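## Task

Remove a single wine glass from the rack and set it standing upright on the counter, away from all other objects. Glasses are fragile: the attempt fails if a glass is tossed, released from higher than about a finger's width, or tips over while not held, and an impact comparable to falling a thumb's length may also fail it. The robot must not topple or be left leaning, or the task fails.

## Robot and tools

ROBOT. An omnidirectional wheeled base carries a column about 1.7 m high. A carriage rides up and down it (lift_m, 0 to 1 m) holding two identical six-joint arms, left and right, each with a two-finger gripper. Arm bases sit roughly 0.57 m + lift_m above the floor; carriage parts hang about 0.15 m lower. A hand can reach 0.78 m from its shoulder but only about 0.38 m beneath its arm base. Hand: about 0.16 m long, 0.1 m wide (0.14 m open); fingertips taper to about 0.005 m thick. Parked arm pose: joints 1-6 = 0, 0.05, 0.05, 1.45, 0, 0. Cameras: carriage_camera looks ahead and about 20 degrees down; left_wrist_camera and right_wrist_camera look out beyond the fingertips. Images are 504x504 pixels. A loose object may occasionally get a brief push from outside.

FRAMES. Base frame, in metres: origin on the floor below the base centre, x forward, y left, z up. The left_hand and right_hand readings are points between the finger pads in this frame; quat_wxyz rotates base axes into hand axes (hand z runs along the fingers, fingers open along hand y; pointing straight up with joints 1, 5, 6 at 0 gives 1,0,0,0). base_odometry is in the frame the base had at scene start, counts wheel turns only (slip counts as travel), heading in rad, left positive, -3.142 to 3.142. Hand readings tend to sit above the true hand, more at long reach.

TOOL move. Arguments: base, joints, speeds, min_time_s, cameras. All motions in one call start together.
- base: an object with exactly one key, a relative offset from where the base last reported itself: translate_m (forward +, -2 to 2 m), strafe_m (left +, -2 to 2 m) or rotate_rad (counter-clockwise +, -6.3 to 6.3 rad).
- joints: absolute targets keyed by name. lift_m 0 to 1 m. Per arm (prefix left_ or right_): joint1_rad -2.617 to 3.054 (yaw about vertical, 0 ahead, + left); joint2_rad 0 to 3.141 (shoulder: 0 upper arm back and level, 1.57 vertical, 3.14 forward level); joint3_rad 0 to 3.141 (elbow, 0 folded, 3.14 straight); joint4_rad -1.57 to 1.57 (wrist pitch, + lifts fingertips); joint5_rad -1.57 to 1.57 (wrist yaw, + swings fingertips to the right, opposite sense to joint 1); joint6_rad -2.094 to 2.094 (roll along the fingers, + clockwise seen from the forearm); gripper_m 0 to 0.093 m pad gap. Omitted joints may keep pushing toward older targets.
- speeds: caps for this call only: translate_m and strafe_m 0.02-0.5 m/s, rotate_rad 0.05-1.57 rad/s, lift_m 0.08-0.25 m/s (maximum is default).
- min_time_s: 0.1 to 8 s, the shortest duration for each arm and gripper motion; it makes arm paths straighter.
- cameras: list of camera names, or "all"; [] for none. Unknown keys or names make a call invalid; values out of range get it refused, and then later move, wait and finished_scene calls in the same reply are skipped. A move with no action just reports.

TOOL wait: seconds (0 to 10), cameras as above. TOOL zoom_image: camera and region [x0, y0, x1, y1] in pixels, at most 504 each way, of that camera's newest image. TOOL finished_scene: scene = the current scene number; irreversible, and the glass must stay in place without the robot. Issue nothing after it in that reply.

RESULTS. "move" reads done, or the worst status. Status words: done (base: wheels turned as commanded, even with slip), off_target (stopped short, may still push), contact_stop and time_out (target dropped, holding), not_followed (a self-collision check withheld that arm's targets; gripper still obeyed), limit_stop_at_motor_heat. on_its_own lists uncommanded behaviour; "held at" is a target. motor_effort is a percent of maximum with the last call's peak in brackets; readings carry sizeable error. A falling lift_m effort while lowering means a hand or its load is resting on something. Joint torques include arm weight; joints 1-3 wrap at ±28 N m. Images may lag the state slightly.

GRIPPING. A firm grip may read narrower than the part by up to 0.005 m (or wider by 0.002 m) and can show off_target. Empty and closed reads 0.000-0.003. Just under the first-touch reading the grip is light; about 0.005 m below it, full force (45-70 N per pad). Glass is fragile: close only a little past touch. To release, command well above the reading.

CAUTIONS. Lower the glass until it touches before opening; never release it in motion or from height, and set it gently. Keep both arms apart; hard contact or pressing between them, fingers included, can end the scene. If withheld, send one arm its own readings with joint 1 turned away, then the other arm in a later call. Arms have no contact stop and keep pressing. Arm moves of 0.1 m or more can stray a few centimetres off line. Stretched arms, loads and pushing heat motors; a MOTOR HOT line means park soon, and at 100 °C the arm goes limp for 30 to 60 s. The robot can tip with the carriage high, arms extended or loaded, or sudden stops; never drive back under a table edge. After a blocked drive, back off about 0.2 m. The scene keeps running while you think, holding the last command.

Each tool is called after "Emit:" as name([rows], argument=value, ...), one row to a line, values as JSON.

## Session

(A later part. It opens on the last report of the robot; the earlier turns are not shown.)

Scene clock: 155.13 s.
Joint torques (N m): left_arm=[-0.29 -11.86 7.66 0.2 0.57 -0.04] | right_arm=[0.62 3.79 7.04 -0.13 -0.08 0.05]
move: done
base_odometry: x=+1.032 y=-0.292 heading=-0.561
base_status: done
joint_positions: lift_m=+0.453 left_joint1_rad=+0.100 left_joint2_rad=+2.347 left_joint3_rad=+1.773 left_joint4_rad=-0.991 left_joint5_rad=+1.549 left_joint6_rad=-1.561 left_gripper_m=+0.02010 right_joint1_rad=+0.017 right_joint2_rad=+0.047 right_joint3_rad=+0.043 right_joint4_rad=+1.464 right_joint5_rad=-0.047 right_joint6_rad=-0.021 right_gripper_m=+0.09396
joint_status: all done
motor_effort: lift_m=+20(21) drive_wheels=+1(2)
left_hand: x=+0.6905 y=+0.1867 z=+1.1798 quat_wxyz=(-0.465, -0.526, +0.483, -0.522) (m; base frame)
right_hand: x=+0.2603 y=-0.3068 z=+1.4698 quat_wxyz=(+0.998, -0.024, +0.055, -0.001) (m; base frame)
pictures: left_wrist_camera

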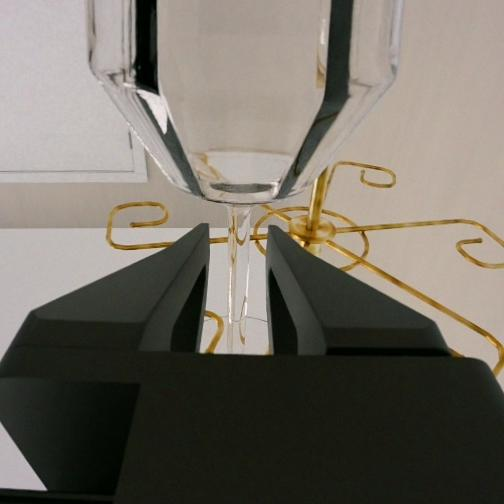

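Emit:
move(joints={"left_gripper_m": 0.011}, min_time_s=2, cameras=["left_wrist_camera"])

Emit:
move(joints={"left_gripper_m": 0.003}, min_time_s=4, cameras=["left_wrist_camera"])

Emit:
zoom_image(camera="left_wrist_camera", region=[140, 180, 340, 380])

Scene clock: 158.47 s.
Joint torques (N m): left_arm=[-0.35 -11.96 7.76 0.2 0.6 -0.03] | right_arm=[0.65 3.69 7.1 -0.14 -0.09 0.05]
move: done
base_odometry: x=+1.032 y=-0.292 heading=-0.561
base_status: not commanded
joint_positions: lift_m=+0.453 left_joint1_rad=+0.100 left_joint2_rad=+2.347 left_joint3_rad=+1.773 left_joint4_rad=-0.991 left_joint5_rad=+1.549 left_joint6_rad=-1.561 left_gripper_m=+0.01110 right_joint1_rad=+0.017 right_joint2_rad=+0.047 right_joint3_rad=+0.043 right_joint4_rad=+1.464 right_joint5_rad=-0.047 right_joint6_rad=-0.021 right_gripper_m=+0.09396
joint_status: all done
motor_effort: lift_m=+20(21) drive_wheels=+0(1)
left_hand: x=+0.6905 y=+0.1867 z=+1.1798 quat_wxyz=(-0.465, -0.526, +0.483, -0.522) (m; base frame)
right_hand: x=+0.2603 y=-0.3068 z=+1.4698 quat_wxyz=(+0.998, -0.024, +0.055, -0.001) (m; base frame)
pictures: left_wrist_camera

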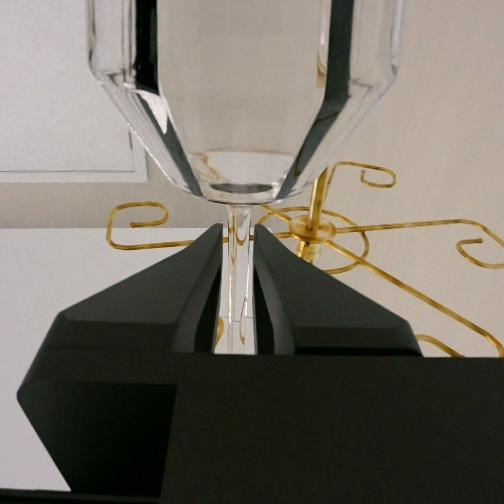

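Scene clock: 162.77 s.
Joint torques (N m): left_arm=[-0.39 -11.82 7.76 0.16 0.6 -0.02] | right_arm=[0.61 3.71 6.99 -0.14 -0.09 0.05]
move: done
base_odometry: x=+1.032 y=-0.292 heading=-0.561
base_status: not commanded
joint_positions: lift_m=+0.453 left_joint1_rad=+0.100 left_joint2_rad=+2.347 left_joint3_rad=+1.773 left_joint4_rad=-0.991 left_joint5_rad=+1.549 left_joint6_rad=-1.563 left_gripper_m=+0.00571 right_joint1_rad=+0.017 right_joint2_rad=+0.047 right_joint3_rad=+0.043 right_joint4_rad=+1.464 right_joint5_rad=-0.047 right_joint6_rad=-0.021 right_gripper_m=+0.09396
joint_status: all done
motor_effort: lift_m=+20(21) drive_wheels=+0(1)
left_hand: x=+0.6905 y=+0.1867 z=+1.1798 quat_wxyz=(-0.466, -0.527, +0.483, -0.522) (m; base frame)
right_hand: x=+0.2603 y=-0.3068 z=+1.4698 quat_wxyz=(+0.998, -0.024, +0.055, -0.001) (m; base frame)
pictures: left_wrist_camera

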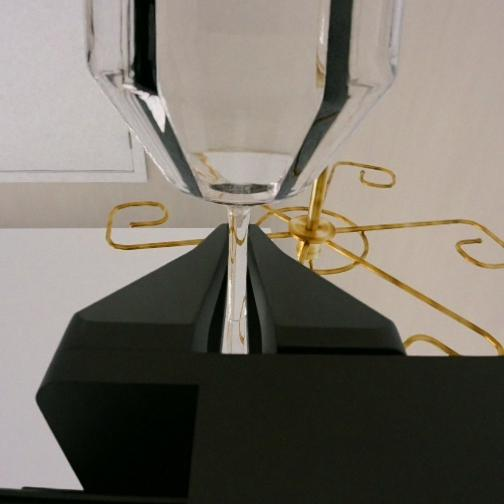

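Scaled by 2.520 from the camera's 504x504 image, which has a finer 720x720 frame.

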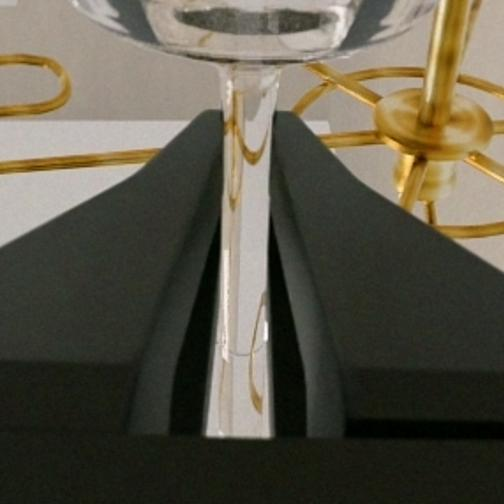

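Emit:
move(joints={"left_gripper_m": 0.001}, min_time_s=2, cameras=[])

Emit:
move(joints={"lift_m": 0.463}, speeds={"lift_m": 0.08}, cameras=["carriage_camera", "left_wrist_camera"])

Emit:
zoom_image(camera="carriage_camera", region=[150, 230, 290, 370])

Scene clock: 166.50 s.
Joint torques (N m): left_arm=[-0.29 -11.97 7.76 0.17 0.57 -0.02] | right_arm=[0.62 3.73 7.04 -0.13 -0.06 0.05]
move: off_target
base_odometry: x=+1.032 y=-0.292 heading=-0.561
base_status: not commanded
joint_positions: lift_m=+0.453 left_joint1_rad=+0.100 left_joint2_rad=+2.347 left_joint3_rad=+1.773 left_joint4_rad=-0.991 left_joint5_rad=+1.549 left_joint6_rad=-1.563 left_gripper_m=+0.00571 right_joint1_rad=+0.017 right_joint2_rad=+0.047 right_joint3_rad=+0.043 right_joint4_rad=+1.464 right_joint5_rad=-0.047 right_joint6_rad=-0.021 right_gripper_m=+0.09396
joint_status: left_gripper_m off_target (ended at +0.00571, target +0.00100)
motor_effort: lift_m=+20(20) drive_wheels=+0(1)
left_hand: x=+0.6905 y=+0.1867 z=+1.1798 quat_wxyz=(-0.466, -0.527, +0.483, -0.522) (m; base frame)
right_hand: x=+0.2603 y=-0.3068 z=+1.4698 quat_wxyz=(+0.998, -0.024, +0.055, -0.001) (m; base frame)
pictures: none
No camera images: "cameras" was empty.

Scene clock: 167.00 s.
Joint torques (N m): left_arm=[-0.16 -12.16 7.57 0.2 0.7 -0.01] | right_arm=[0.64 3.71 6.8 -0.18 -0.09 0.05]
move: done
base_odometry: x=+1.032 y=-0.292 heading=-0.561
base_status: not commanded
joint_positions: lift_m=+0.463 left_joint1_rad=+0.100 left_joint2_rad=+2.350 left_joint3_rad=+1.774 left_joint4_rad=-0.992 left_joint5_rad=+1.536 left_joint6_rad=-1.563 left_gripper_m=+0.00570 right_joint1_rad=+0.017 right_joint2_rad=+0.047 right_joint3_rad=+0.043 right_joint4_rad=+1.464 right_joint5_rad=-0.047 right_joint6_rad=-0.021 right_gripper_m=+0.09396
joint_status: all done
motor_effort: lift_m=+24(28) drive_wheels=+0(1)
left_hand: x=+0.6906 y=+0.1867 z=+1.1862 quat_wxyz=(-0.463, -0.531, +0.485, -0.518) (m; base frame)
right_hand: x=+0.2603 y=-0.3068 z=+1.4794 quat_wxyz=(+0.998, -0.024, +0.055, -0.001) (m; base frame)
pictures: carriage_camera, left_wrist_camera

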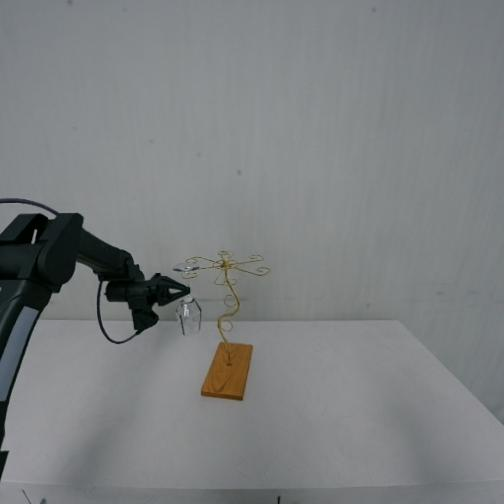

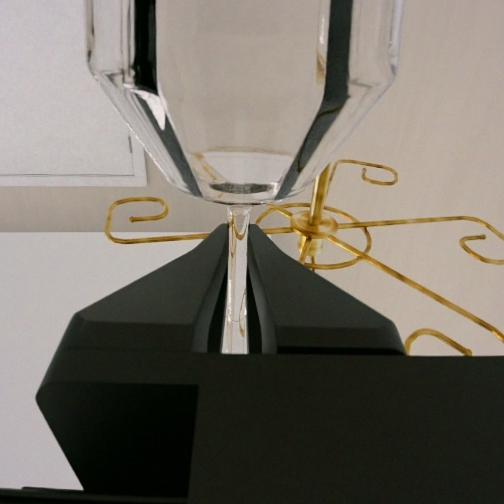

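Scaled by 3.600 from the camera's 504x504 image, which has a finer 720x720 frame.

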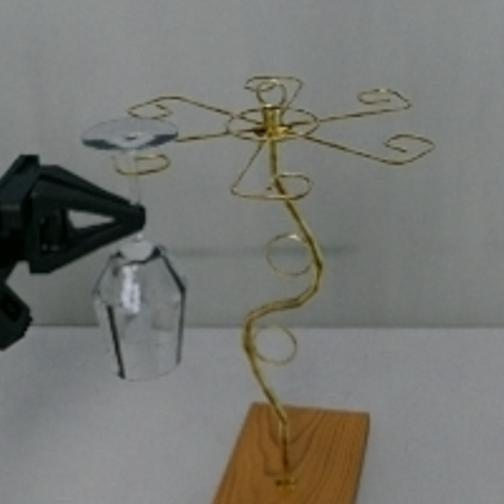

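Emit:
move(joints={"lift_m": 0.47}, base={"translate_m": 0.005}, speeds={"lift_m": 0.08, "translate_m": 0.02}, cameras=[])

Emit:
move(base={"strafe_m": -0.012}, speeds={"strafe_m": 0.02}, cameras=["carriage_camera", "left_wrist_camera"])

Emit:
zoom_image(camera="carriage_camera", region=[150, 230, 290, 370])

Scene clock: 171.57 s.
Joint torques (N m): left_arm=[-0.46 -12.41 7.17 0.17 0.75 0.01] | right_arm=[0.61 3.71 6.94 -0.17 -0.07 0.05]
move: done
base_odometry: x=+1.036 y=-0.294 heading=-0.561
base_status: done
joint_positions: lift_m=+0.470 left_joint1_rad=+0.100 left_joint2_rad=+2.353 left_joint3_rad=+1.776 left_joint4_rad=-0.993 left_joint5_rad=+1.532 left_joint6_rad=-1.563 left_gripper_m=+0.00570 right_joint1_rad=+0.017 right_joint2_rad=+0.047 right_joint3_rad=+0.043 right_joint4_rad=+1.464 right_joint5_rad=-0.047 right_joint6_rad=-0.021 right_gripper_m=+0.09396
joint_status: all done
motor_effort: lift_m=+24(28) drive_wheels=+0(3)
left_hand: x=+0.6910 y=+0.1868 z=+1.1916 quat_wxyz=(-0.463, -0.533, +0.486, -0.516) (m; base frame)
right_hand: x=+0.2604 y=-0.3068 z=+1.4864 quat_wxyz=(+0.998, -0.024, +0.055, -0.001) (m; base frame)
pictures: none
No camera images: "cameras" was empty.

Scene clock: 172.67 s.
Joint torques (N m): left_arm=[-0.49 -12.3 7.45 0.21 0.8 -0.01] | right_arm=[0.65 3.69 7.05 -0.13 -0.09 0.07]
move: done
base_odometry: x=+1.030 y=-0.304 heading=-0.561
base_status: done
joint_positions: lift_m=+0.470 left_joint1_rad=+0.100 left_joint2_rad=+2.353 left_joint3_rad=+1.776 left_joint4_rad=-0.993 left_joint5_rad=+1.532 left_joint6_rad=-1.563 left_gripper_m=+0.00570 right_joint1_rad=+0.017 right_joint2_rad=+0.047 right_joint3_rad=+0.043 right_joint4_rad=+1.464 right_joint5_rad=-0.047 right_joint6_rad=-0.021 right_gripper_m=+0.09396
joint_status: not commanded
motor_effort: lift_m=+24(24) drive_wheels=+0(5)
left_hand: x=+0.6910 y=+0.1870 z=+1.1916 quat_wxyz=(-0.463, -0.533, +0.486, -0.516) (m; base frame)
right_hand: x=+0.2604 y=-0.3068 z=+1.4864 quat_wxyz=(+0.998, -0.024, +0.055, -0.001) (m; base frame)
pictures: carriage_camera, left_wrist_camera

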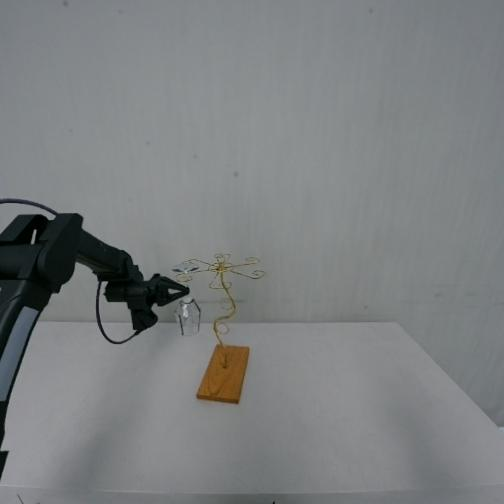

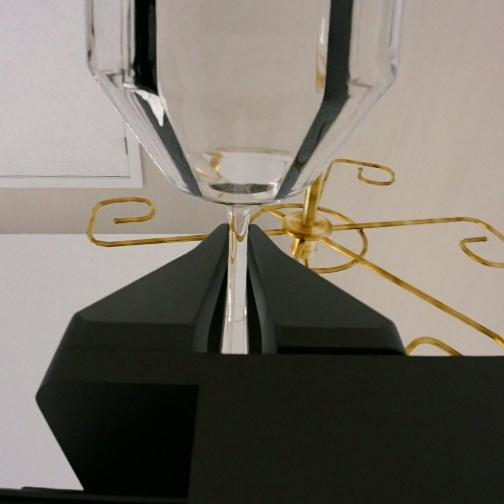

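Scaled by 3.600 from the camera's 504x504 image, which has a finer 720x720 frame.

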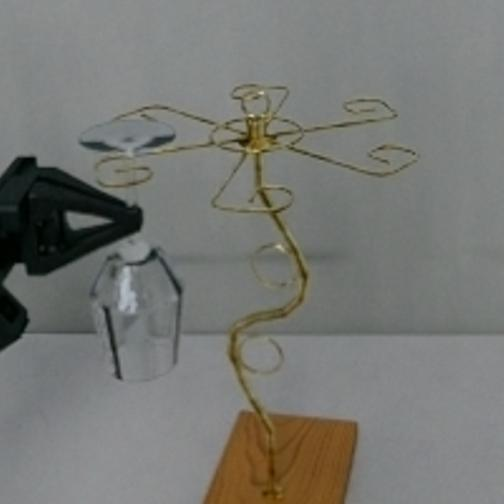

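Emit:
zoom_image(camera="carriage_camera", region=[160, 250, 220, 310])

Scaled by 8.400 from the camera's 504x504 image, which has a finer 720x720 frame.

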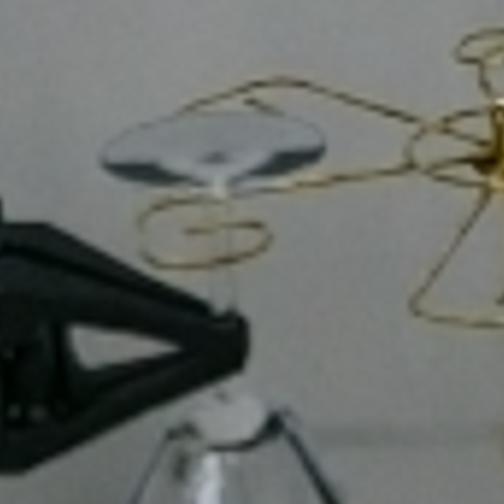

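Emit:
move(base={"translate_m": 0.005}, speeds={"translate_m": 0.02}, cameras=[])

Emit:
move(base={"strafe_m": -0.012}, speeds={"strafe_m": 0.02}, cameras=["carriage_camera", "left_wrist_camera"])

Emit:
zoom_image(camera="carriage_camera", region=[160, 250, 220, 310])

Scene clock: 175.30 s.
Joint torques (N m): left_arm=[-0.34 -12.42 7.51 0.2 0.74 -0.01] | right_arm=[0.55 3.7 6.94 -0.14 -0.07 0.04]
move: done
base_odometry: x=+1.034 y=-0.307 heading=-0.561
base_status: done
joint_positions: lift_m=+0.470 left_joint1_rad=+0.100 left_joint2_rad=+2.353 left_joint3_rad=+1.776 left_joint4_rad=-0.993 left_joint5_rad=+1.532 left_joint6_rad=-1.563 left_gripper_m=+0.00570 right_joint1_rad=+0.017 right_joint2_rad=+0.047 right_joint3_rad=+0.043 right_joint4_rad=+1.464 right_joint5_rad=-0.047 right_joint6_rad=-0.021 right_gripper_m=+0.09396
joint_status: not commanded
motor_effort: lift_m=+24(24) drive_wheels=+1(1)
left_hand: x=+0.6910 y=+0.1870 z=+1.1916 quat_wxyz=(-0.463, -0.533, +0.485, -0.516) (m; base frame)
right_hand: x=+0.2604 y=-0.3068 z=+1.4864 quat_wxyz=(+0.998, -0.024, +0.055, -0.001) (m; base frame)
pictures: none
No camera images: "cameras" was empty.

Scene clock: 176.40 s.
Joint torques (N m): left_arm=[-0.25 -12.52 7.39 0.2 0.73 -0.04] | right_arm=[0.68 3.77 6.99 -0.1 -0.09 0.05]
move: done
base_odometry: x=+1.028 y=-0.317 heading=-0.561
base_status: done
joint_positions: lift_m=+0.470 left_joint1_rad=+0.099 left_joint2_rad=+2.353 left_joint3_rad=+1.776 left_joint4_rad=-0.993 left_joint5_rad=+1.532 left_joint6_rad=-1.563 left_gripper_m=+0.00570 right_joint1_rad=+0.017 right_joint2_rad=+0.047 right_joint3_rad=+0.043 right_joint4_rad=+1.464 right_joint5_rad=-0.047 right_joint6_rad=-0.021 right_gripper_m=+0.09396
joint_status: not commanded
motor_effort: lift_m=+24(24) drive_wheels=+1(5)
left_hand: x=+0.6908 y=+0.1864 z=+1.1916 quat_wxyz=(-0.463, -0.533, +0.486, -0.516) (m; base frame)
right_hand: x=+0.2604 y=-0.3068 z=+1.4864 quat_wxyz=(+0.998, -0.024, +0.055, -0.001) (m; base frame)
pictures: carriage_camera, left_wrist_camera

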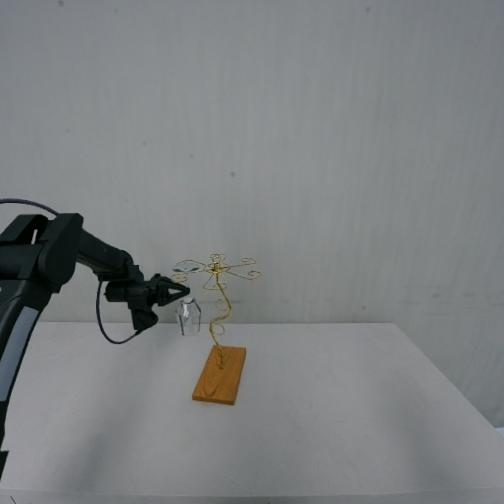

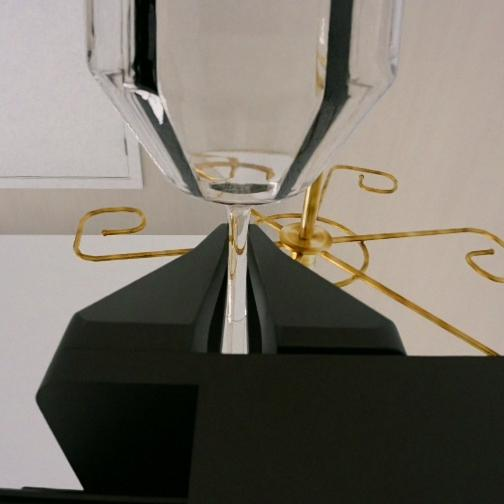

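Scaled by 8.400 from the camera's 504x504 image, which has a finer 720x720 frame.

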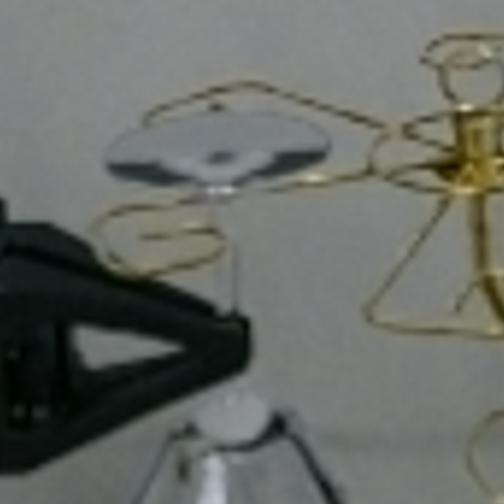

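Emit:
move(base={"translate_m": 0.005}, speeds={"translate_m": 0.02}, cameras=[])

Emit:
move(base={"strafe_m": -0.015}, speeds={"strafe_m": 0.02}, cameras=["carriage_camera", "left_wrist_camera"])

Emit:
zoom_image(camera="carriage_camera", region=[150, 230, 250, 330])

Scene clock: 178.23 s.
Joint torques (N m): left_arm=[-0.31 -12.42 7.53 0.22 0.73 0] | right_arm=[0.57 3.71 7.25 -0.16 -0.09 0.07]
move: done
base_odometry: x=+1.032 y=-0.320 heading=-0.561
base_status: done
joint_positions: lift_m=+0.470 left_joint1_rad=+0.099 left_joint2_rad=+2.353 left_joint3_rad=+1.776 left_joint4_rad=-0.994 left_joint5_rad=+1.532 left_joint6_rad=-1.563 left_gripper_m=+0.00570 right_joint1_rad=+0.017 right_joint2_rad=+0.047 right_joint3_rad=+0.043 right_joint4_rad=+1.464 right_joint5_rad=-0.047 right_joint6_rad=-0.021 right_gripper_m=+0.09396
joint_status: not commanded
motor_effort: lift_m=+24(24) drive_wheels=+0(3)
left_hand: x=+0.6908 y=+0.1864 z=+1.1916 quat_wxyz=(-0.463, -0.533, +0.486, -0.516) (m; base frame)
right_hand: x=+0.2604 y=-0.3068 z=+1.4864 quat_wxyz=(+0.998, -0.024, +0.055, -0.001) (m; base frame)
pictures: none
No camera images: "cameras" was empty.

Scene clock: 179.50 s.
Joint torques (N m): left_arm=[-0.31 -12.64 7.41 0.19 0.76 -0.01] | right_arm=[0.64 3.7 7.08 -0.15 -0.06 0.05]
move: done
base_odometry: x=+1.024 y=-0.333 heading=-0.561
base_status: done
joint_positions: lift_m=+0.470 left_joint1_rad=+0.099 left_joint2_rad=+2.353 left_joint3_rad=+1.776 left_joint4_rad=-0.994 left_joint5_rad=+1.532 left_joint6_rad=-1.563 left_gripper_m=+0.00570 right_joint1_rad=+0.017 right_joint2_rad=+0.047 right_joint3_rad=+0.043 right_joint4_rad=+1.464 right_joint5_rad=-0.047 right_joint6_rad=-0.021 right_gripper_m=+0.09396
joint_status: not commanded
motor_effort: lift_m=+24(24) drive_wheels=+0(4)
left_hand: x=+0.6908 y=+0.1864 z=+1.1916 quat_wxyz=(-0.464, -0.533, +0.486, -0.515) (m; base frame)
right_hand: x=+0.2604 y=-0.3068 z=+1.4864 quat_wxyz=(+0.998, -0.024, +0.055, -0.001) (m; base frame)
pictures: carriage_camera, left_wrist_camera

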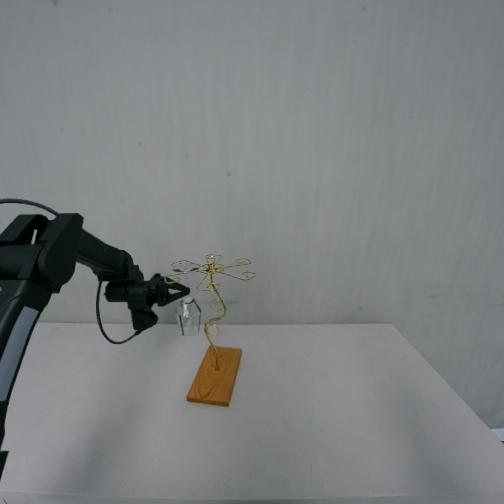

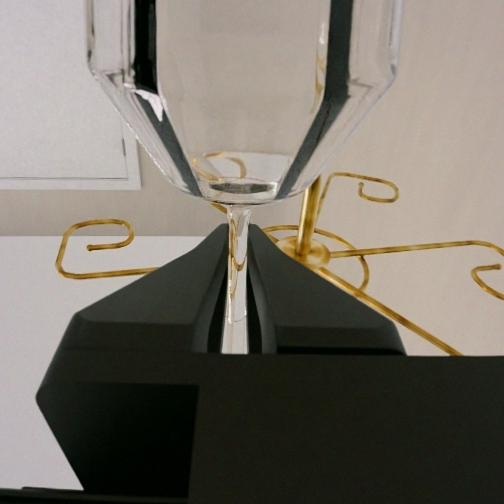

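Scaled by 5.040 from the camera's 504x504 image, which has a finer 720x720 frame.

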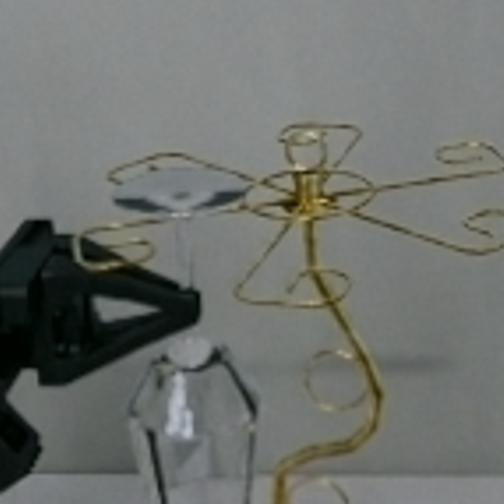

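Emit:
move(base={"translate_m": -0.012}, speeds={"translate_m": 0.03}, cameras=[])

Emit:
move(base={"strafe_m": -0.008}, speeds={"strafe_m": 0.03}, cameras=[])

Emit:
move(base={"translate_m": -0.012}, speeds={"translate_m": 0.03}, cameras=["carriage_camera", "left_wrist_camera"])

Emit:
zoom_image(camera="carriage_camera", region=[150, 230, 250, 330])

Scene clock: 182.13 s.
Joint torques (N m): left_arm=[-0.32 -12.33 7.45 0.23 0.76 -0.02] | right_arm=[0.65 3.75 6.93 -0.13 -0.06 0.05]
move: done
base_odometry: x=+1.014 y=-0.326 heading=-0.561
base_status: done
joint_positions: lift_m=+0.470 left_joint1_rad=+0.099 left_joint2_rad=+2.353 left_joint3_rad=+1.776 left_joint4_rad=-0.994 left_joint5_rad=+1.532 left_joint6_rad=-1.563 left_gripper_m=+0.00570 right_joint1_rad=+0.017 right_joint2_rad=+0.047 right_joint3_rad=+0.043 right_joint4_rad=+1.464 right_joint5_rad=-0.047 right_joint6_rad=-0.021 right_gripper_m=+0.09396
joint_status: not commanded
motor_effort: lift_m=+23(24) drive_wheels=-1(5)
left_hand: x=+0.6907 y=+0.1863 z=+1.1916 quat_wxyz=(-0.464, -0.533, +0.486, -0.515) (m; base frame)
right_hand: x=+0.2605 y=-0.3068 z=+1.4864 quat_wxyz=(+0.998, -0.024, +0.055, -0.001) (m; base frame)
pictures: none
No camera images: "cameras" was empty.

Scene clock: 182.93 s.
Joint torques (N m): left_arm=[-0.39 -12.62 7.46 0.24 0.74 0.01] | right_arm=[0.59 3.74 6.87 -0.14 -0.11 0.05]
move: done
base_odometry: x=+1.010 y=-0.333 heading=-0.561
base_status: done
joint_positions: lift_m=+0.470 left_joint1_rad=+0.102 left_joint2_rad=+2.353 left_joint3_rad=+1.776 left_joint4_rad=-0.995 left_joint5_rad=+1.531 left_joint6_rad=-1.563 left_gripper_m=+0.00570 right_joint1_rad=+0.017 right_joint2_rad=+0.047 right_joint3_rad=+0.043 right_joint4_rad=+1.464 right_joint5_rad=-0.047 right_joint6_rad=-0.021 right_gripper_m=+0.09396
joint_status: not commanded
motor_effort: lift_m=+24(24) drive_wheels=-1(4)
left_hand: x=+0.6910 y=+0.1875 z=+1.1915 quat_wxyz=(-0.463, -0.533, +0.485, -0.516) (m; base frame)
right_hand: x=+0.2605 y=-0.3068 z=+1.4864 quat_wxyz=(+0.998, -0.024, +0.055, -0.001) (m; base frame)
pictures: none
No camera images: "cameras" was empty.

Scene clock: 183.83 s.
Joint torques (N m): left_arm=[-0.42 -12.4 7.62 0.23 0.76 -0.01] | right_arm=[0.65 3.71 7.24 -0.09 -0.07 0.05]
move: done
base_odometry: x=+1.000 y=-0.327 heading=-0.561
base_status: done
joint_positions: lift_m=+0.470 left_joint1_rad=+0.102 left_joint2_rad=+2.353 left_joint3_rad=+1.776 left_joint4_rad=-0.994 left_joint5_rad=+1.531 left_joint6_rad=-1.563 left_gripper_m=+0.00570 right_joint1_rad=+0.017 right_joint2_rad=+0.047 right_joint3_rad=+0.043 right_joint4_rad=+1.463 right_joint5_rad=-0.047 right_joint6_rad=-0.021 right_gripper_m=+0.09396
joint_status: not commanded
motor_effort: lift_m=+24(24) drive_wheels=-1(4)
left_hand: x=+0.6911 y=+0.1875 z=+1.1915 quat_wxyz=(-0.463, -0.533, +0.485, -0.516) (m; base frame)
right_hand: x=+0.2606 y=-0.3068 z=+1.4863 quat_wxyz=(+0.998, -0.024, +0.055, -0.001) (m; base frame)
pictures: carriage_camera, left_wrist_camera

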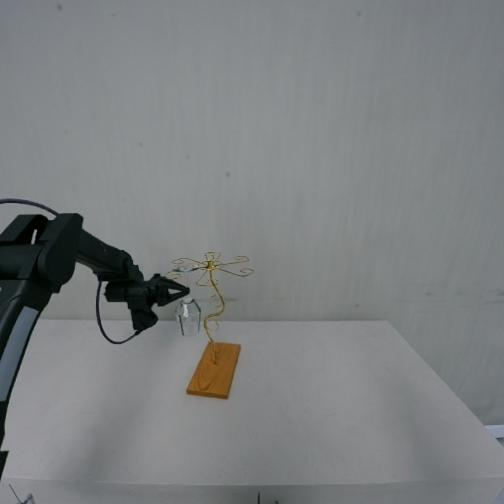

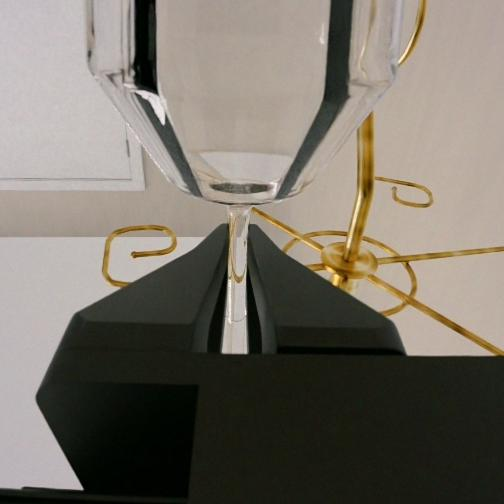

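Scaled by 5.040 from the camera's 504x504 image, which has a finer 720x720 frame.

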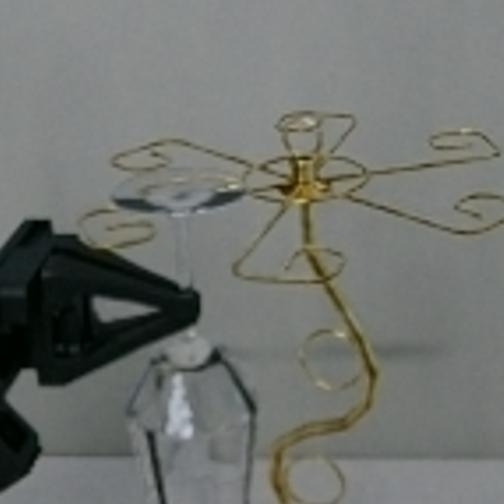

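Emit:
move(base={"strafe_m": -0.005}, speeds={"strafe_m": 0.03}, cameras=[])

Emit:
move(base={"translate_m": -0.014}, speeds={"translate_m": 0.03}, cameras=["carriage_camera", "left_wrist_camera"])

Emit:
zoom_image(camera="carriage_camera", region=[150, 230, 250, 330])

Scene clock: 185.67 s.
Joint torques (N m): left_arm=[0.06 -12.66 7.6 0.29 0.7 -0.02] | right_arm=[0.58 3.71 7.05 -0.17 -0.08 0.04]
move: done
base_odometry: x=+0.997 y=-0.331 heading=-0.561
base_status: done
joint_positions: lift_m=+0.470 left_joint1_rad=+0.098 left_joint2_rad=+2.353 left_joint3_rad=+1.776 left_joint4_rad=-0.994 left_joint5_rad=+1.531 left_joint6_rad=-1.563 left_gripper_m=+0.00570 right_joint1_rad=+0.017 right_joint2_rad=+0.047 right_joint3_rad=+0.043 right_joint4_rad=+1.463 right_joint5_rad=-0.047 right_joint6_rad=-0.021 right_gripper_m=+0.09396
joint_status: not commanded
motor_effort: lift_m=+24(24) drive_wheels=-1(6)
left_hand: x=+0.6906 y=+0.1859 z=+1.1915 quat_wxyz=(-0.464, -0.532, +0.486, -0.515) (m; base frame)
right_hand: x=+0.2606 y=-0.3068 z=+1.4863 quat_wxyz=(+0.998, -0.024, +0.055, -0.001) (m; base frame)
pictures: none
No camera images: "cameras" was empty.

Scene clock: 186.63 s.
Joint torques (N m): left_arm=[-0.2 -12.72 7.54 0.26 0.75 0.01] | right_arm=[0.64 3.73 7.08 -0.14 -0.08 0.05]
move: done
base_odometry: x=+0.985 y=-0.324 heading=-0.561
base_status: done
joint_positions: lift_m=+0.470 left_joint1_rad=+0.098 left_joint2_rad=+2.353 left_joint3_rad=+1.776 left_joint4_rad=-0.994 left_joint5_rad=+1.531 left_joint6_rad=-1.563 left_gripper_m=+0.00570 right_joint1_rad=+0.017 right_joint2_rad=+0.047 right_joint3_rad=+0.043 right_joint4_rad=+1.463 right_joint5_rad=-0.047 right_joint6_rad=-0.021 right_gripper_m=+0.09396
joint_status: not commanded
motor_effort: lift_m=+24(24) drive_wheels=-1(5)
left_hand: x=+0.6906 y=+0.1859 z=+1.1915 quat_wxyz=(-0.464, -0.532, +0.486, -0.515) (m; base frame)
right_hand: x=+0.2606 y=-0.3068 z=+1.4863 quat_wxyz=(+0.998, -0.024, +0.055, -0.001) (m; base frame)
pictures: carriage_camera, left_wrist_camera

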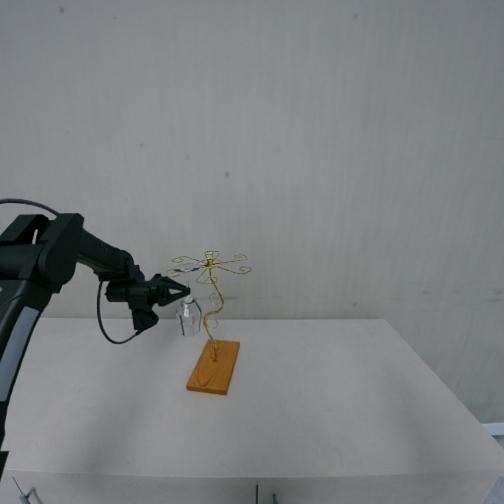

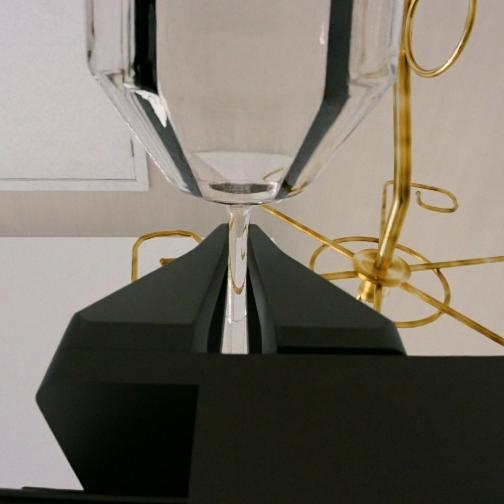

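Scaled by 5.040 from the camera's 504x504 image, which has a finer 720x720 frame.

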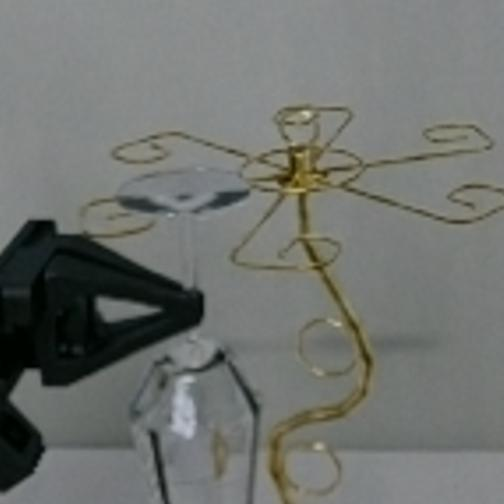

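Emit:
move(base={"translate_m": -0.025}, speeds={"translate_m": 0.03}, cameras=["carriage_camera", "left_wrist_camera"])

Emit:
zoom_image(camera="carriage_camera", region=[150, 230, 250, 330])

Scene clock: 189.70 s.
Joint torques (N m): left_arm=[-0.02 -12.34 7.5 0.19 0.66 -0.03] | right_arm=[0.58 3.73 7.25 -0.12 -0.09 0.05]
move: done
base_odometry: x=+0.964 y=-0.310 heading=-0.561
base_status: done
joint_positions: lift_m=+0.470 left_joint1_rad=+0.098 left_joint2_rad=+2.353 left_joint3_rad=+1.776 left_joint4_rad=-0.994 left_joint5_rad=+1.531 left_joint6_rad=-1.563 left_gripper_m=+0.00570 right_joint1_rad=+0.017 right_joint2_rad=+0.047 right_joint3_rad=+0.043 right_joint4_rad=+1.463 right_joint5_rad=-0.047 right_joint6_rad=-0.021 right_gripper_m=+0.09396
joint_status: not commanded
motor_effort: lift_m=+24(24) drive_wheels=+0(5)
left_hand: x=+0.6906 y=+0.1859 z=+1.1915 quat_wxyz=(-0.464, -0.532, +0.486, -0.515) (m; base frame)
right_hand: x=+0.2606 y=-0.3068 z=+1.4863 quat_wxyz=(+0.998, -0.024, +0.055, -0.001) (m; base frame)
pictures: carriage_camera, left_wrist_camera

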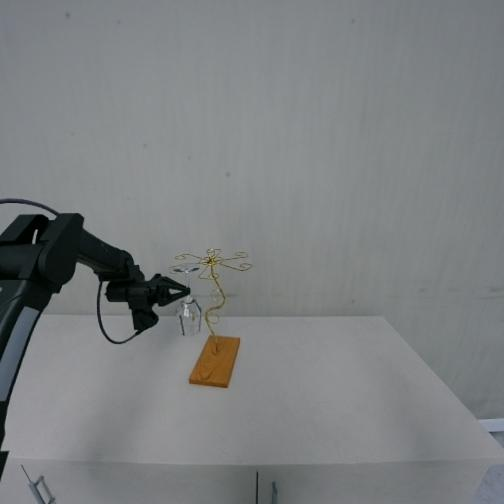

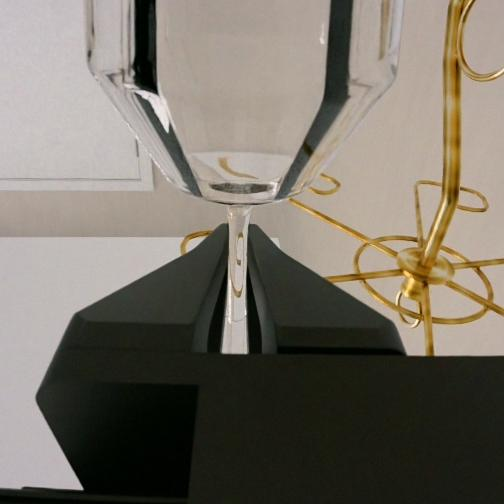

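Scaled by 5.040 from the camera's 504x504 image, which has a finer 720x720 frame.

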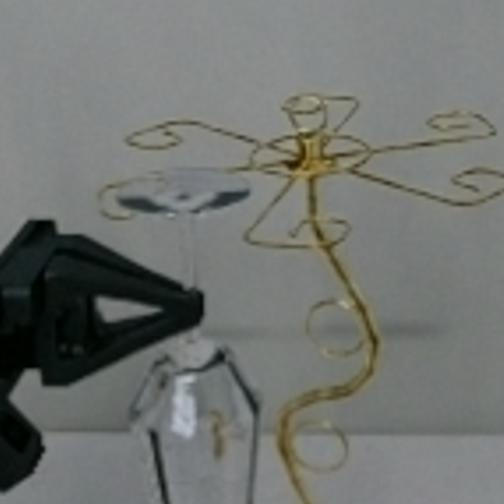

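Emit:
move(base={"translate_m": -0.025}, speeds={"translate_m": 0.03}, cameras=["carriage_camera", "left_wrist_camera"])

Emit:
zoom_image(camera="carriage_camera", region=[150, 230, 250, 330])

Scene clock: 192.83 s.
Joint torques (N m): left_arm=[0.03 -12.29 7.36 0.23 0.78 -0.02] | right_arm=[0.58 3.75 7.23 -0.17 -0.08 0.05]
move: done
base_odometry: x=+0.943 y=-0.297 heading=-0.561
base_status: done
joint_positions: lift_m=+0.470 left_joint1_rad=+0.098 left_joint2_rad=+2.353 left_joint3_rad=+1.776 left_joint4_rad=-0.994 left_joint5_rad=+1.531 left_joint6_rad=-1.563 left_gripper_m=+0.00570 right_joint1_rad=+0.017 right_joint2_rad=+0.047 right_joint3_rad=+0.043 right_joint4_rad=+1.463 right_joint5_rad=-0.047 right_joint6_rad=-0.021 right_gripper_m=+0.09396
joint_status: not commanded
motor_effort: lift_m=+23(24) drive_wheels=+0(5)
left_hand: x=+0.6906 y=+0.1859 z=+1.1915 quat_wxyz=(-0.464, -0.532, +0.486, -0.515) (m; base frame)
right_hand: x=+0.2606 y=-0.3068 z=+1.4863 quat_wxyz=(+0.998, -0.024, +0.055, -0.001) (m; base frame)
pictures: carriage_camera, left_wrist_camera

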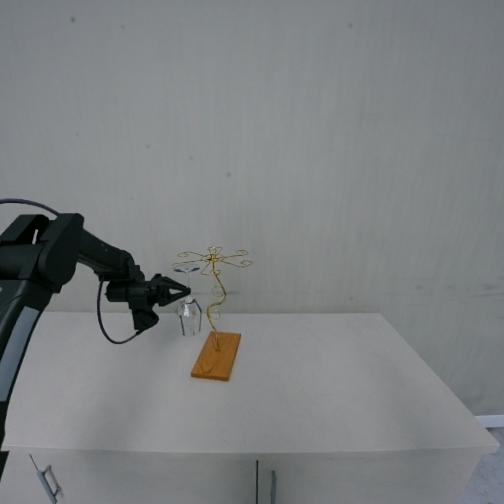

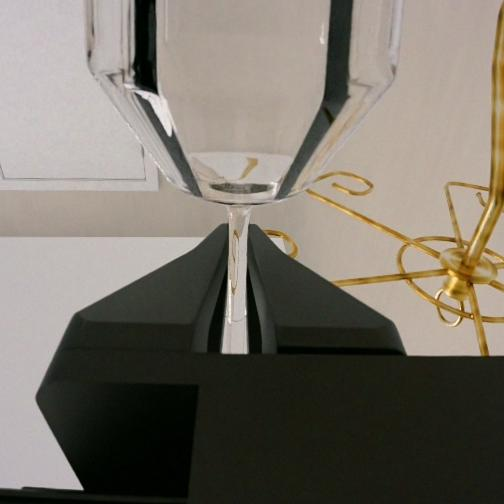

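Scaled by 5.040 from the camera's 504x504 image, which has a finer 720x720 frame.

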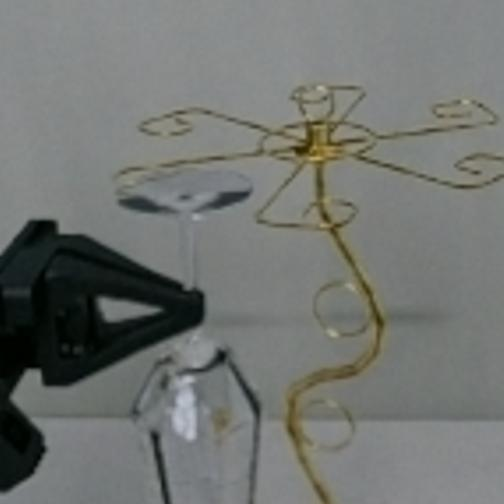

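Emit:
move(base={"translate_m": -0.06}, speeds={"translate_m": 0.05}, cameras=["carriage_camera", "left_wrist_camera"])

Emit:
zoom_image(camera="carriage_camera", region=[150, 230, 250, 330])

Scene clock: 195.43 s.
Joint torques (N m): left_arm=[-0.06 -12.67 7.47 0.19 0.77 -0.01] | right_arm=[0.59 3.71 6.99 -0.11 -0.1 0.05]
move: done
base_odometry: x=+0.892 y=-0.265 heading=-0.561
base_status: done
joint_positions: lift_m=+0.470 left_joint1_rad=+0.098 left_joint2_rad=+2.353 left_joint3_rad=+1.776 left_joint4_rad=-0.994 left_joint5_rad=+1.531 left_joint6_rad=-1.563 left_gripper_m=+0.00570 right_joint1_rad=+0.017 right_joint2_rad=+0.047 right_joint3_rad=+0.043 right_joint4_rad=+1.463 right_joint5_rad=-0.047 right_joint6_rad=-0.021 right_gripper_m=+0.09396
joint_status: not commanded
motor_effort: lift_m=+23(24) drive_wheels=-1(6)
left_hand: x=+0.6906 y=+0.1859 z=+1.1915 quat_wxyz=(-0.464, -0.532, +0.486, -0.515) (m; base frame)
right_hand: x=+0.2606 y=-0.3068 z=+1.4863 quat_wxyz=(+0.998, -0.024, +0.055, -0.001) (m; base frame)
pictures: carriage_camera, left_wrist_camera

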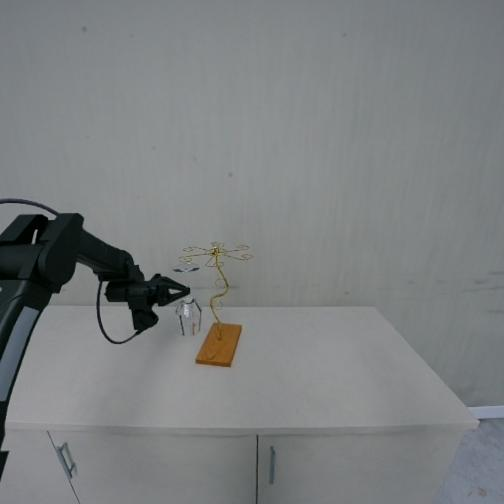

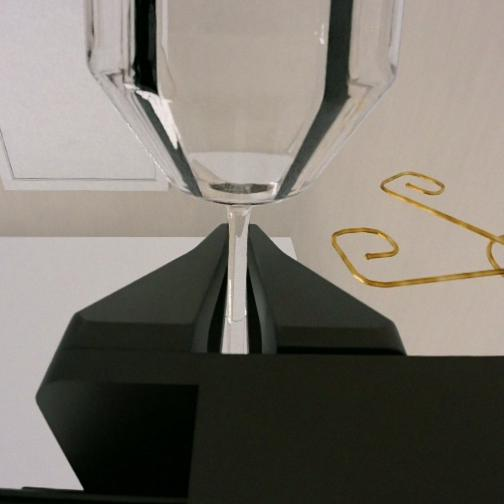

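Scaled by 5.040 from the camera's 504x504 image, which has a finer 720x720 frame.

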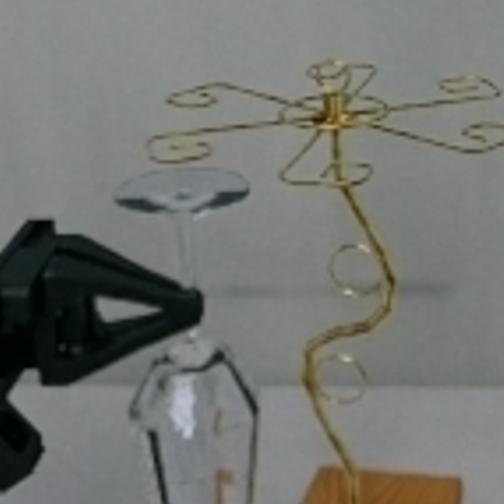

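Emit:
move(base={"strafe_m": 0.3}, speeds={"strafe_m": 0.1}, cameras=["carriage_camera"])

Emit:
move(joints={"left_joint6_rad": 0.0}, min_time_s=5, cameras=["carriage_camera", "left_wrist_camera"])

Scene clock: 200.63 s.
Joint torques (N m): left_arm=[-0.27 -12.45 7.42 0.23 0.73 -0.01] | right_arm=[0.54 3.69 7.04 -0.11 -0.07 0.05]
move: done
base_odometry: x=+1.051 y=-0.011 heading=-0.561
base_status: done
joint_positions: lift_m=+0.470 left_joint1_rad=+0.099 left_joint2_rad=+2.353 left_joint3_rad=+1.776 left_joint4_rad=-0.994 left_joint5_rad=+1.531 left_joint6_rad=-1.563 left_gripper_m=+0.00570 right_joint1_rad=+0.017 right_joint2_rad=+0.047 right_joint3_rad=+0.043 right_joint4_rad=+1.463 right_joint5_rad=-0.047 right_joint6_rad=-0.021 right_gripper_m=+0.09396
joint_status: not commanded
motor_effort: lift_m=+24(24) drive_wheels=+0(7)
left_hand: x=+0.6907 y=+0.1863 z=+1.1915 quat_wxyz=(-0.463, -0.533, +0.486, -0.515) (m; base frame)
right_hand: x=+0.2606 y=-0.3068 z=+1.4863 quat_wxyz=(+0.998, -0.024, +0.055, -0.001) (m; base frame)
pictures: carriage_camera

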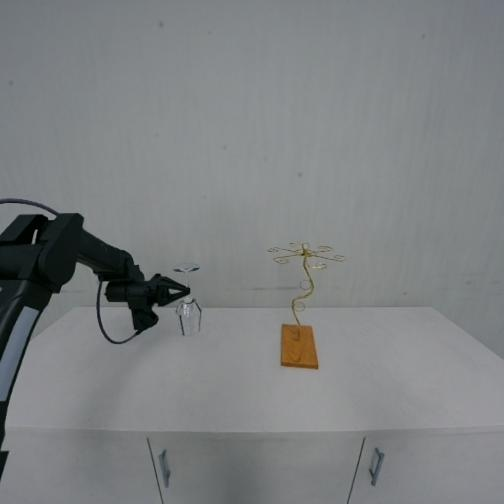

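Scene clock: 205.93 s.
Joint torques (N m): left_arm=[-0.16 -12.52 7.65 0.28 0.73 0.24] | right_arm=[0.61 3.77 7.12 -0.13 -0.08 0.06]
move: done
base_odometry: x=+1.051 y=-0.011 heading=-0.561
base_status: not commanded
joint_positions: lift_m=+0.470 left_joint1_rad=+0.099 left_joint2_rad=+2.353 left_joint3_rad=+1.776 left_joint4_rad=-0.994 left_joint5_rad=+1.531 left_joint6_rad=-0.012 left_gripper_m=+0.00570 right_joint1_rad=+0.017 right_joint2_rad=+0.047 right_joint3_rad=+0.043 right_joint4_rad=+1.463 right_joint5_rad=-0.047 right_joint6_rad=-0.021 right_gripper_m=+0.09396
joint_status: all done
motor_effort: lift_m=+24(24) drive_wheels=-1(2)
left_hand: x=+0.6907 y=+0.1863 z=+1.1915 quat_wxyz=(+0.030, -0.040, +0.720, -0.692) (m; base frame)
right_hand: x=+0.2606 y=-0.3068 z=+1.4863 quat_wxyz=(+0.998, -0.024, +0.055, -0.001) (m; base frame)
pictures: carriage_camera, left_wrist_camera

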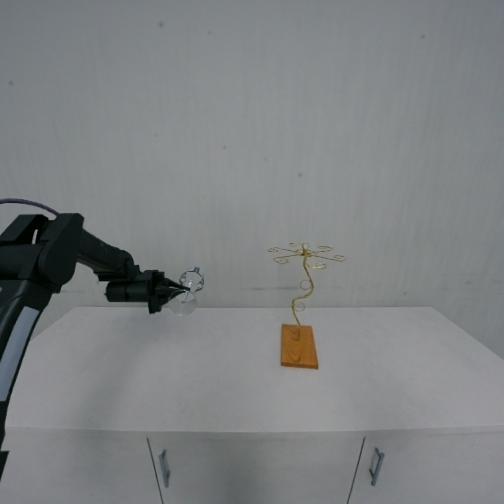

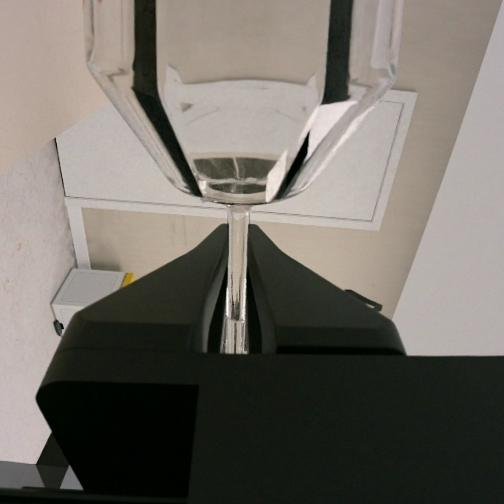

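Emit:
move(joints={"left_joint6_rad": 1.575}, min_time_s=5, base={"translate_m": 0.1}, speeds={"translate_m": 0.05}, cameras=["carriage_camera", "left_wrist_camera"])

Emit:
move(joints={"lift_m": 0.25}, speeds={"lift_m": 0.08}, cameras=["carriage_camera", "left_wrist_camera"])

Scene clock: 213.07 s.
Joint torques (N m): left_arm=[-0.2 -12.9 6.87 0.32 0.71 0.11] | right_arm=[0.61 3.7 7.1 -0.13 -0.08 0.06]
move: not_followed
base_odometry: x=+1.136 y=-0.064 heading=-0.561
base_status: done
joint_positions: lift_m=+0.470 left_joint1_rad=+0.099 left_joint2_rad=+2.353 left_joint3_rad=+1.776 left_joint4_rad=-0.995 left_joint5_rad=+1.516 left_joint6_rad=+0.056 left_gripper_m=+0.00570 right_joint1_rad=+0.017 right_joint2_rad=+0.047 right_joint3_rad=+0.043 right_joint4_rad=+1.464 right_joint5_rad=-0.047 right_joint6_rad=-0.021 right_gripper_m=+0.09396
joint_status: left_joint6_rad not_followed (moved +0.068 of +1.587)
motor_effort: lift_m=+24(24) drive_wheels=+1(8)
left_hand: x=+0.6907 y=+0.1864 z=+1.1888 quat_wxyz=(+0.053, -0.016, +0.726, -0.685) (m; base frame)
right_hand: x=+0.2605 y=-0.3068 z=+1.4864 quat_wxyz=(+0.998, -0.024, +0.055, -0.001) (m; base frame)
pictures: carriage_camera, left_wrist_camera
joint command not followed: on one or more control steps a check withheld the commanded joint targets of the left arm, and it was not sent them on those steps. On the call's last step the targets were still withheld.
cause: the commanded joint targets, or the way to them, would bring two parts of the arm too close to each other (its wrist (the part past joint 4) and its wrist camera, with left_joint5_rad and left_joint6_rad between them).

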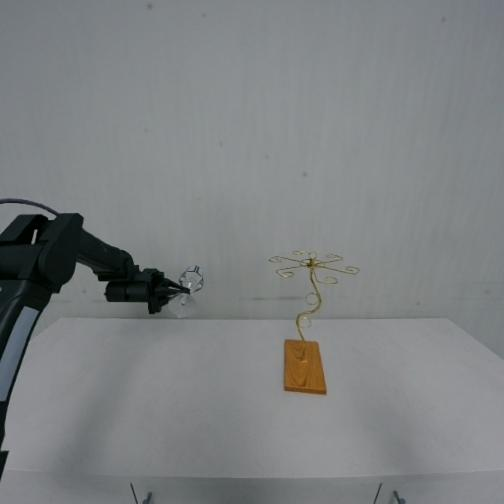

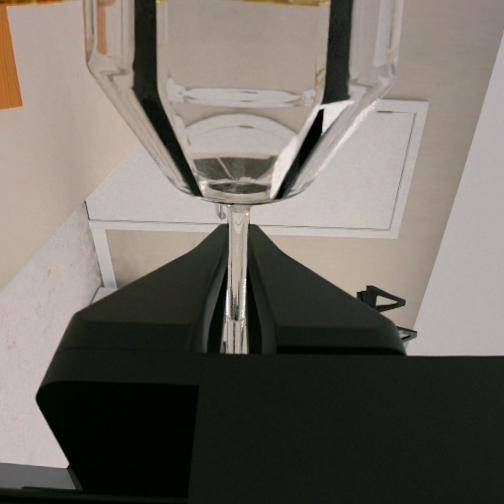

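Scene clock: 216.20 s.
Joint torques (N m): left_arm=[-0.27 -12.82 7.06 0.28 0.73 0.11] | right_arm=[0.62 3.78 7.15 -0.09 -0.08 0.05]
move: done
base_odometry: x=+1.136 y=-0.064 heading=-0.561
base_status: not commanded
joint_positions: lift_m=+0.250 left_joint1_rad=+0.099 left_joint2_rad=+2.353 left_joint3_rad=+1.773 left_joint4_rad=-0.994 left_joint5_rad=+1.510 left_joint6_rad=+0.056 left_gripper_m=+0.00570 right_joint1_rad=+0.017 right_joint2_rad=+0.047 right_joint3_rad=+0.043 right_joint4_rad=+1.464 right_joint5_rad=-0.047 right_joint6_rad=-0.021 right_gripper_m=+0.09396
joint_status: all done
on_its_own: left_joint6_rad still aims at your old target +1.575
motor_effort: lift_m=+21(21) drive_wheels=-4(4)
left_hand: x=+0.6902 y=+0.1864 z=+0.9676 quat_wxyz=(+0.052, -0.017, +0.728, -0.683) (m; base frame)
right_hand: x=+0.2605 y=-0.3068 z=+1.2667 quat_wxyz=(+0.998, -0.024, +0.055, -0.001) (m; base frame)
pictures: carriage_camera, left_wrist_camera
joint command not followed: on one or more control steps a check withheld the commanded joint targets of the left arm, and it was not sent them on those steps. On the call's last step the targets were still withheld.
cause: the commanded joint targets, or the way to them, would bring two parts of the arm too close to each other (its forearm (the part past joint 3) and its wrist camera, with the joints from left_joint4_rad to left_joint6_rad between them).

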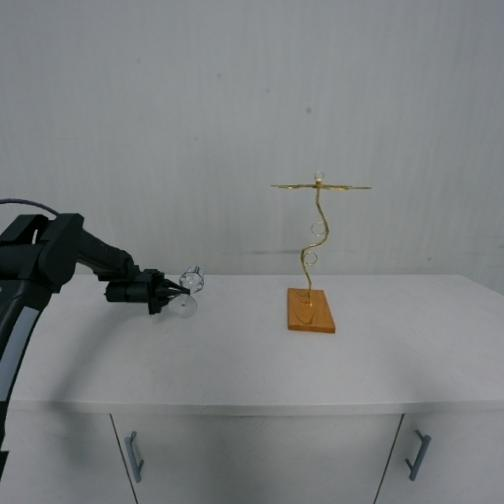

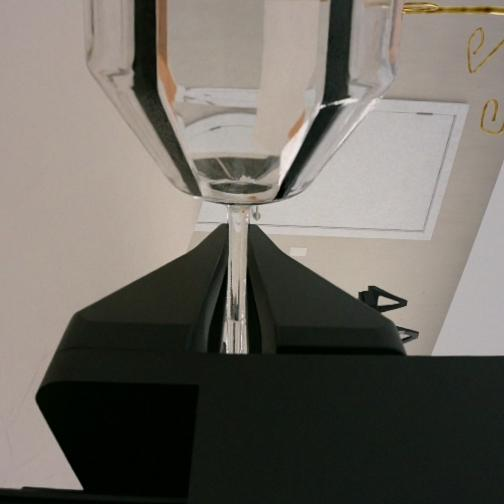

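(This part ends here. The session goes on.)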